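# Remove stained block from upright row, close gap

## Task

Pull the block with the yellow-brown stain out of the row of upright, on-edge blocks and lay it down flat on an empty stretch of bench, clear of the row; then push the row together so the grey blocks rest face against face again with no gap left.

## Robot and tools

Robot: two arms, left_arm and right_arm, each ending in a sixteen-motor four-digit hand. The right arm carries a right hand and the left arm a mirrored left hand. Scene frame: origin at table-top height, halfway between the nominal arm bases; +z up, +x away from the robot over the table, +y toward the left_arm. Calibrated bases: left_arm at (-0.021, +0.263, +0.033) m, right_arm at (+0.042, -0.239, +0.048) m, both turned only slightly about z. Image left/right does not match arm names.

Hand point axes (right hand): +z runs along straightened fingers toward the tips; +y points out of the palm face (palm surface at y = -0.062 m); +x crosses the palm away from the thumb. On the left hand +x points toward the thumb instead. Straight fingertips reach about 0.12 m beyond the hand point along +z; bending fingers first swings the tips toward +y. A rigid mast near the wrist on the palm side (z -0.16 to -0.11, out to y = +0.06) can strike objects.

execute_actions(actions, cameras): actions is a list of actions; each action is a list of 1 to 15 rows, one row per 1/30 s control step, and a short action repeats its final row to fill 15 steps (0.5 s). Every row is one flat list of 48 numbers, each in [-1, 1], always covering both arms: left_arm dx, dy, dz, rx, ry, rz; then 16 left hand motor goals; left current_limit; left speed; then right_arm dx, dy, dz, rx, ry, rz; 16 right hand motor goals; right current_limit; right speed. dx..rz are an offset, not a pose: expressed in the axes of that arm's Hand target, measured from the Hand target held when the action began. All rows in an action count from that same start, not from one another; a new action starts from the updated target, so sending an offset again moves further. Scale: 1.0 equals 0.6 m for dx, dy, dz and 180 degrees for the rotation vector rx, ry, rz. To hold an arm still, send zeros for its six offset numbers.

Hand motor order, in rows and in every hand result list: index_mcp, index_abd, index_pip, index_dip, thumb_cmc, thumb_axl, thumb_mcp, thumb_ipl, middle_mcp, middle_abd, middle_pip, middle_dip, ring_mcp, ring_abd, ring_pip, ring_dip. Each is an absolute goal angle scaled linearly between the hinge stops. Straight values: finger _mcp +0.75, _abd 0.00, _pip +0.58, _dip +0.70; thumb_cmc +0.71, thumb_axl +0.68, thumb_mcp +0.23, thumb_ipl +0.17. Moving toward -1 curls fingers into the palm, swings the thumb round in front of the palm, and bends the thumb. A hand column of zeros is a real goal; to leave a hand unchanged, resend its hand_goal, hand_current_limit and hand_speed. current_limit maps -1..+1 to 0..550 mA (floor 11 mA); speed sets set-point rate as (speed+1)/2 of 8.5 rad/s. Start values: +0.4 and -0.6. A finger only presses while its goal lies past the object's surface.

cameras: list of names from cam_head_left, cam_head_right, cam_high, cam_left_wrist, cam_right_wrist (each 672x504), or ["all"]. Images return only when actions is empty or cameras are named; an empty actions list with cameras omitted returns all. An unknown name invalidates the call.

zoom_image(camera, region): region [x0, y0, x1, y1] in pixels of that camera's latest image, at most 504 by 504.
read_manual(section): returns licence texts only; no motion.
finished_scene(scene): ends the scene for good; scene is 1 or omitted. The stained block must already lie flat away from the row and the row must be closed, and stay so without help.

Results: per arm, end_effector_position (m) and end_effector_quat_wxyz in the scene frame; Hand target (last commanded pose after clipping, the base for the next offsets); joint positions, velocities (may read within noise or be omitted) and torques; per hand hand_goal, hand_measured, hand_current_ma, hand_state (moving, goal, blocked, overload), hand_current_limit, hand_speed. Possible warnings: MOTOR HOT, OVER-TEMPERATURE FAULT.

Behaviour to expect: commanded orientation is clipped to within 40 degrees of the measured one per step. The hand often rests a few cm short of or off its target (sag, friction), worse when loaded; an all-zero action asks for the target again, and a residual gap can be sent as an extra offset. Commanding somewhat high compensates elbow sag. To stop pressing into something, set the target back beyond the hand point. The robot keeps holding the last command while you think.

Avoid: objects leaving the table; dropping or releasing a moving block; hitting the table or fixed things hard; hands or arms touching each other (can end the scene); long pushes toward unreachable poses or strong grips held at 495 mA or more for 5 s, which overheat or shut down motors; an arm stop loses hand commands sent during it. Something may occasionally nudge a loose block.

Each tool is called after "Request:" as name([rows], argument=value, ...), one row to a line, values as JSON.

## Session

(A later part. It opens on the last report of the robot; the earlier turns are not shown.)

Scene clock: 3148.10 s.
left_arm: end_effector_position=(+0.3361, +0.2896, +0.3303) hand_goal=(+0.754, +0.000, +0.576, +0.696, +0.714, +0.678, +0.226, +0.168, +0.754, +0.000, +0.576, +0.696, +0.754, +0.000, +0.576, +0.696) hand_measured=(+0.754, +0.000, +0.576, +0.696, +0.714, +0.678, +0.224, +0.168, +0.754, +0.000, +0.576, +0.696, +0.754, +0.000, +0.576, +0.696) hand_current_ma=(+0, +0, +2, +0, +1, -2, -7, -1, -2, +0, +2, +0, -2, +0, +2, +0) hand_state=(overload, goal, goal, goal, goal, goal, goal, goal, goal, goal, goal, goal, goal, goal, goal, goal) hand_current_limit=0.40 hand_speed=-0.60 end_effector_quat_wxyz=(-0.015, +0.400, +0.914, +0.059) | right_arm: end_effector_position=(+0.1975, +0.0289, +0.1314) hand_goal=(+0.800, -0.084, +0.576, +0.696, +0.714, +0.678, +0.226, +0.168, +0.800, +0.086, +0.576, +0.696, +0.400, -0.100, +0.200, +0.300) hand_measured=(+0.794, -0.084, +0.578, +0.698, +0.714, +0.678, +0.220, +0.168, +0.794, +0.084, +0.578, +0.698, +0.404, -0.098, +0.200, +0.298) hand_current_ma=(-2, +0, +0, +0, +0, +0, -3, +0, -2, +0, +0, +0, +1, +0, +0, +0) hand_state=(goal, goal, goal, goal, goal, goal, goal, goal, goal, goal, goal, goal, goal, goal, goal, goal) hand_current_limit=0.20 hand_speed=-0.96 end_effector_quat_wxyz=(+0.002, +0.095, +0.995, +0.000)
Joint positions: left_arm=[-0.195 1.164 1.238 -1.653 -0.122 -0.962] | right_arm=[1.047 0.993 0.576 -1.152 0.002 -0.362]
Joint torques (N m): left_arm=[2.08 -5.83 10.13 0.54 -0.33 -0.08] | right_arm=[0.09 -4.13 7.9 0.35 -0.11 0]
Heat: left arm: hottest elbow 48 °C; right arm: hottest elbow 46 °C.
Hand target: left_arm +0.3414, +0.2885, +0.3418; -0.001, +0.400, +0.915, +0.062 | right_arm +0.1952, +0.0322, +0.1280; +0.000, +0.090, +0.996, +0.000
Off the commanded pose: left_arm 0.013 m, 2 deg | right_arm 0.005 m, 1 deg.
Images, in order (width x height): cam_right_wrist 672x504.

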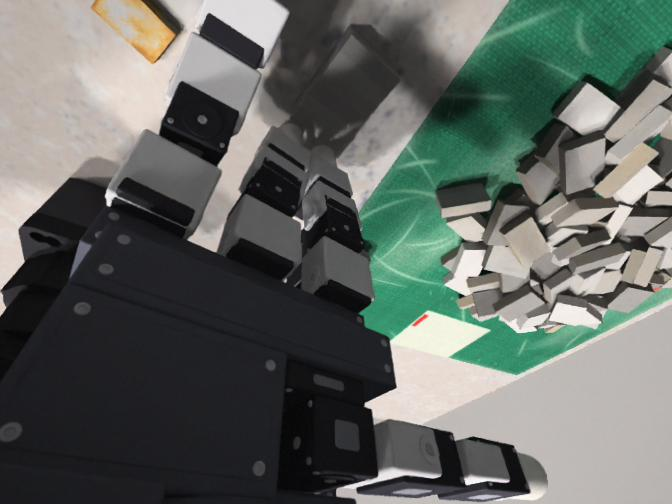

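Request:
execute_actions([
  [[0,0,0,0,0,0,0.754,0,0.576,0.696,0.714,0.678,0.226,0.168,0.754,0,0.576,0.696,0.754,0,0.576,0.696,0.4,-0.6,0,0,0,0,0,0,0.945,-0.085,0.576,0.696,0.714,0.678,0.226,0.168,0.945,0.085,0.576,0.696,0.4,-0.1,0.2,0.3,0.4,-0.93]],
  [[0,0,0,0,0,0,0.754,0,0.576,0.696,0.714,0.678,0.226,0.168,0.754,0,0.576,0.696,0.754,0,0.576,0.696,0.4,-0.6,0,-0.01,-0.06,0,0,0,0.945,-0.085,0.576,0.696,0.714,0.678,0.226,0.168,0.945,0.085,0.576,0.696,0.4,-0.1,0.2,0.3,0.4,-0.93]],
  [[0,0,0,0,0,0,0.754,0,0.576,0.696,0.714,0.678,0.226,0.168,0.754,0,0.576,0.696,0.754,0,0.576,0.696,0.4,-0.6,0,-0.01,-0.06,0,0,0,0.945,-0.085,0.576,0.696,0.714,0.678,0.226,0.168,0.945,0.085,0.576,0.696,0.4,-0.1,0.2,0.3,0.4,-0.93]],
  [[0,0,0,0,0,0,0.754,0,0.576,0.696,0.714,0.678,0.226,0.168,0.754,0,0.576,0.696,0.754,0,0.576,0.696,0.4,-0.6,0,-0.03,-0.06,0,0,0,0.945,-0.085,0.576,0.696,0.714,0.678,0.226,0.168,0.945,0.085,0.576,0.696,0.4,-0.1,0.2,0.3,0.4,-0.93]],
  [[0,0,0,0,0,0,0.754,0,0.576,0.696,0.714,0.678,0.226,0.168,0.754,0,0.576,0.696,0.754,0,0.576,0.696,0.4,-0.6,0,-0.04,-0.06,0,0,0,0.945,-0.085,0.576,0.696,0.714,0.678,0.226,0.168,0.945,0.085,0.576,0.696,0.4,-0.1,0.2,0.3,0.4,-0.93]],
], cameras=["cam_right_wrist", "cam_head_left", "cam_head_right"])

Request:
zoom_image(camera="cam_right_wrist", region=[260, 0, 480, 165])

Scene clock: 3161.33 s.
left_arm: end_effector_position=(+0.3361, +0.2896, +0.3303) hand_goal=(+0.754, +0.000, +0.576, +0.696, +0.714, +0.678, +0.226, +0.168, +0.754, +0.000, +0.576, +0.696, +0.754, +0.000, +0.576, +0.696) hand_measured=(+0.754, +0.000, +0.576, +0.696, +0.714, +0.678, +0.224, +0.168, +0.754, +0.000, +0.576, +0.696, +0.754, +0.000, +0.576, +0.696) hand_current_ma=(+0, +0, +2, +0, +1, -2, -7, -1, -2, +0, +2, +0, -2, +0, +2, +0) hand_state=(overload, goal, goal, goal, goal, goal, goal, goal, goal, goal, goal, goal, goal, goal, goal, goal) hand_current_limit=0.40 hand_speed=-0.60 end_effector_quat_wxyz=(-0.015, +0.400, +0.914, +0.059) | right_arm: end_effector_position=(+0.1819, -0.0250, +0.2577) hand_goal=(+0.946, -0.084, +0.576, +0.696, +0.714, +0.678, +0.226, +0.168, +0.946, +0.086, +0.576, +0.696, +0.400, -0.100, +0.200, +0.300) hand_measured=(+0.940, -0.084, +0.576, +0.698, +0.712, +0.678, +0.220, +0.168, +0.940, +0.084, +0.576, +0.698, +0.404, -0.098, +0.200, +0.298) hand_current_ma=(-2, +0, +0, +0, +0, +0, -3, +0, -2, +0, +0, +0, +1, +0, +0, +0) hand_state=(goal, goal, goal, goal, goal, goal, goal, goal, goal, goal, goal, goal, goal, goal, goal, goal) hand_current_limit=0.40 hand_speed=-0.93 end_effector_quat_wxyz=(-0.004, +0.092, +0.996, -0.007)
Joint positions: left_arm=[-0.195 1.164 1.238 -1.653 -0.122 -0.962] | right_arm=[0.953 0.751 0.802 -1.639 0.001 -0.463]
Joint torques (N m): left_arm=[2.02 -5.77 10.14 0.54 -0.34 -0.08] | right_arm=[-1.03 -1.96 11.69 -0.57 -0.06 -0.1]
Heat: left arm: hottest elbow 48 °C; right arm: hottest elbow 46 °C.
Hand target: left_arm +0.3414, +0.2885, +0.3418; -0.001, +0.400, +0.915, +0.062 | right_arm +0.1857, -0.0211, +0.2719; +0.000, +0.090, +0.996, +0.000
Off the commanded pose: left_arm 0.013 m, 2 deg | right_arm 0.015 m, 1 deg.
Images, in order (width x height): cam_head_left 672x504, cam_head_right 672x504, cam_right_wrist 672x504.

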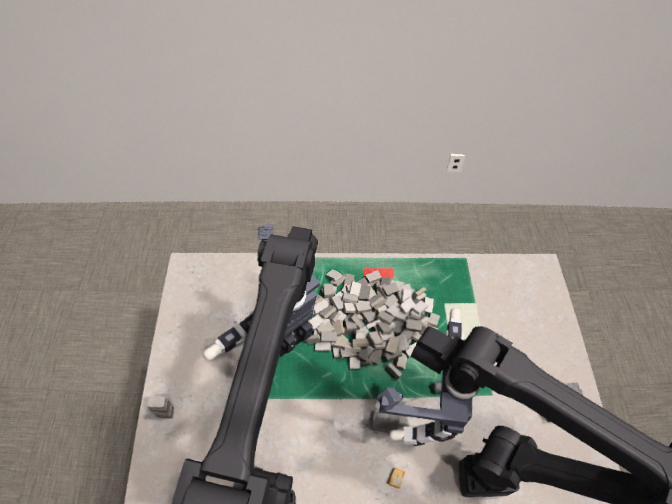

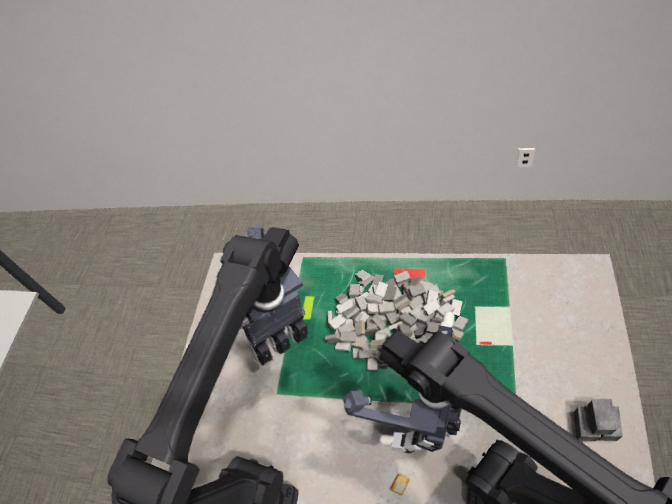

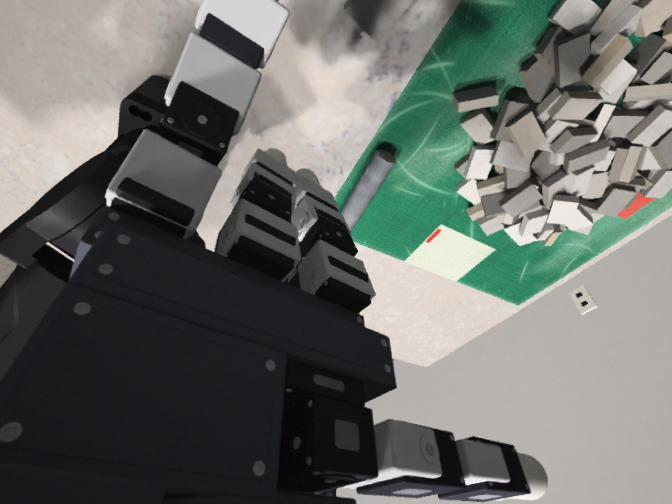

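Scaled by 2.291 from the camera's 672x504 image, which has a finer 960x720 frame.

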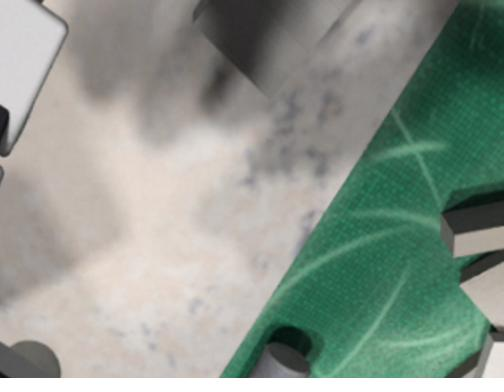

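Request:
execute_actions([
  [[0,0,0,0,0,0,0.754,0,0.576,0.696,0.714,0.678,0.226,0.168,0.754,0,0.576,0.696,0.754,0,0.576,0.696,0.4,-0.6,0,-0.06,-0.02,0,0,0,0.945,-0.085,0.576,0.696,0.714,0.678,0.226,0.168,0.945,0.085,0.576,0.696,0.4,-0.1,0.2,0.3,0.4,-0.93]],
  [[0,0,0,0,0,0,0.754,0,0.576,0.696,0.714,0.678,0.226,0.168,0.754,0,0.576,0.696,0.754,0,0.576,0.696,0.4,-0.6,0,-0.06,0,0,0,0,0.945,-0.085,0.576,0.696,0.714,0.678,0.226,0.168,0.945,0.085,0.576,0.696,0.4,-0.1,0.2,0.3,0.4,-0.93]],
], cameras=["cam_right_wrist", "cam_head_left", "cam_head_right", "cam_high"])

Request:
zoom_image(camera="cam_head_left", region=[320, 360, 480, 480])

Request:
zoom_image(camera="cam_high", region=[200, 200, 480, 410])

Scene clock: 3174.97 s.
left_arm: end_effector_position=(+0.3361, +0.2896, +0.3303) hand_goal=(+0.754, +0.000, +0.576, +0.696, +0.714, +0.678, +0.226, +0.168, +0.754, +0.000, +0.576, +0.696, +0.754, +0.000, +0.576, +0.696) hand_measured=(+0.754, +0.000, +0.576, +0.696, +0.714, +0.678, +0.224, +0.168, +0.754, +0.000, +0.576, +0.696, +0.754, +0.000, +0.576, +0.696) hand_current_ma=(+0, +0, +2, +0, +1, -2, -7, -1, -2, +0, +2, +0, -2, +0, +2, +0) hand_state=(overload, goal, goal, goal, goal, goal, goal, goal, goal, goal, goal, goal, goal, goal, goal, goal) hand_current_limit=0.40 hand_speed=-0.60 end_effector_quat_wxyz=(-0.015, +0.400, +0.914, +0.059) | right_arm: end_effector_position=(+0.1748, -0.0899, +0.2863) hand_goal=(+0.946, -0.084, +0.576, +0.696, +0.714, +0.678, +0.226, +0.168, +0.946, +0.086, +0.576, +0.696, +0.400, -0.100, +0.200, +0.300) hand_measured=(+0.942, -0.084, +0.576, +0.698, +0.714, +0.678, +0.220, +0.168, +0.942, +0.084, +0.576, +0.698, +0.404, -0.098, +0.200, +0.298) hand_current_ma=(-1, +0, +0, +0, +0, +0, -3, +0, -1, +0, +0, +0, +1, +0, +0, +0) hand_state=(goal, goal, goal, goal, goal, goal, goal, goal, goal, goal, goal, goal, goal, goal, goal, goal) hand_current_limit=0.40 hand_speed=-0.93 end_effector_quat_wxyz=(+0.058, +0.082, +0.993, +0.057)
Joint positions: left_arm=[-0.195 1.164 1.238 -1.653 -0.122 -0.962] | right_arm=[0.628 0.463 0.752 -1.698 -0.015 -0.806]
Joint torques (N m): left_arm=[2.08 -5.77 10.14 0.51 -0.34 -0.07] | right_arm=[-1.32 1.96 8.79 -0.03 -0.16 -0.11]
Heat: left arm: hottest elbow 49 °C; right arm: hottest elbow 46 °C.
Hand target: left_arm +0.3414, +0.2885, +0.3418; -0.001, +0.400, +0.915, +0.062 | right_arm +0.1728, -0.0920, +0.2838; +0.000, +0.090, +0.996, +0.000
Off the commanded pose: left_arm 0.013 m, 2 deg | right_arm 0.004 m, 9 deg.
joint sent to its limit (right arm) — joint 4 (wrist pitch), lower limit. The joint targets are off in orientation, not in position.
Images, in order (width x height): cam_head_left 672x504, cam_head_right 672x504, cam_high 672x504, cam_right_wrist 672x504.

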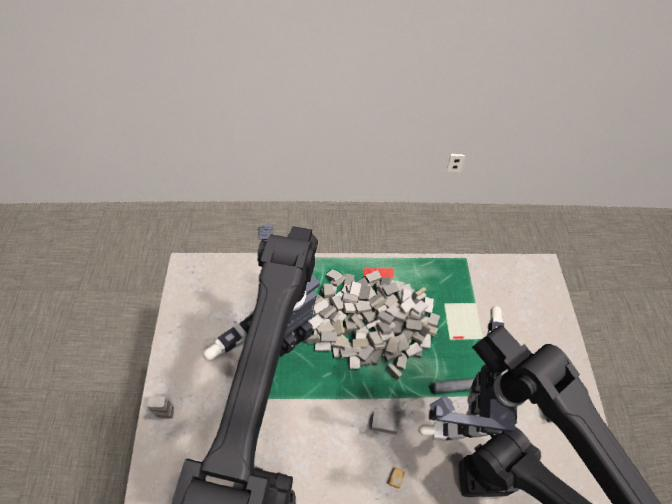

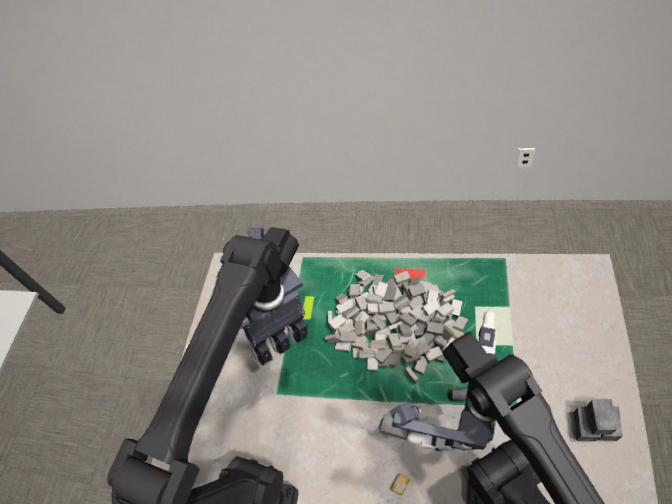

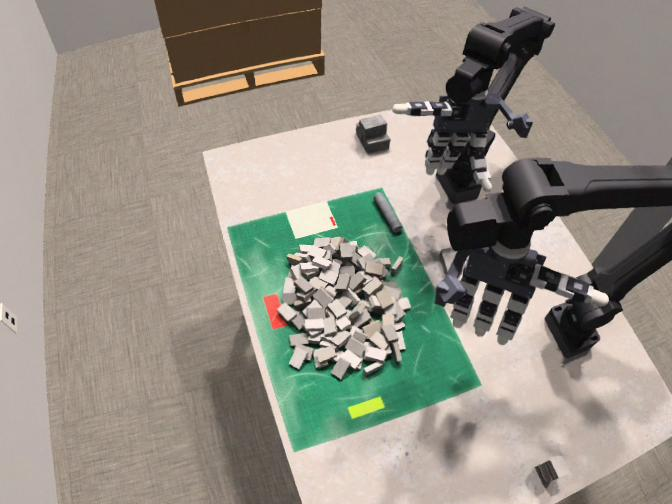

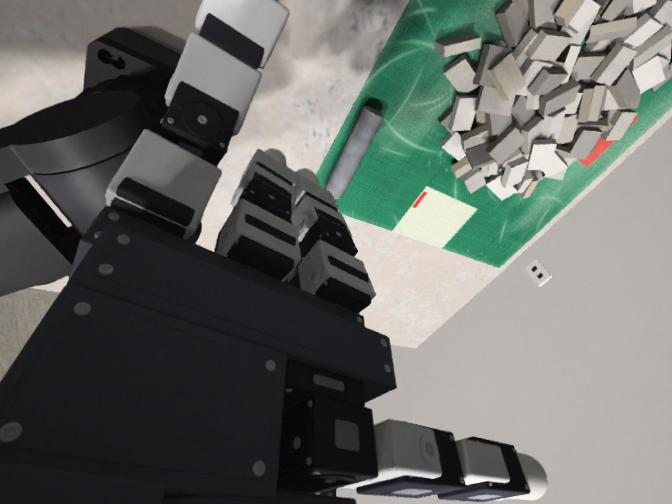

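Scaled by 3.150 from the camera's 672x504 image, which has a finer 960x720 frame.

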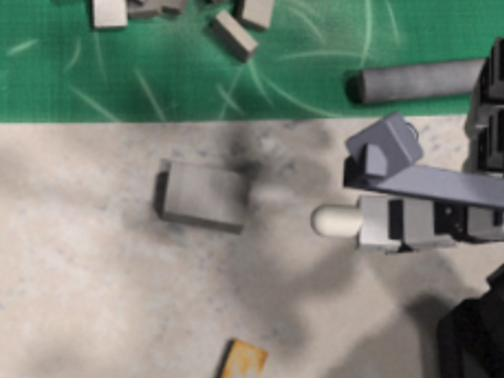

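Scaled by 1.800 from the camera's 672x504 image, which has a finer 960x720 frame.

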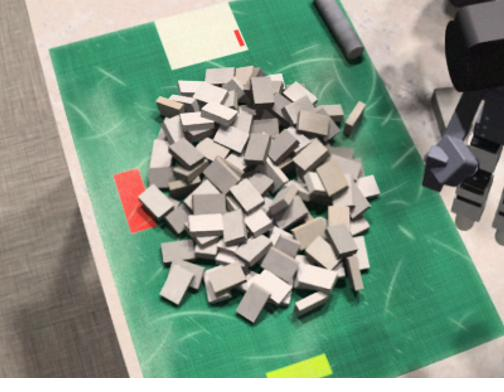

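Request:
finished_scene()

The scene is finished: the task was done.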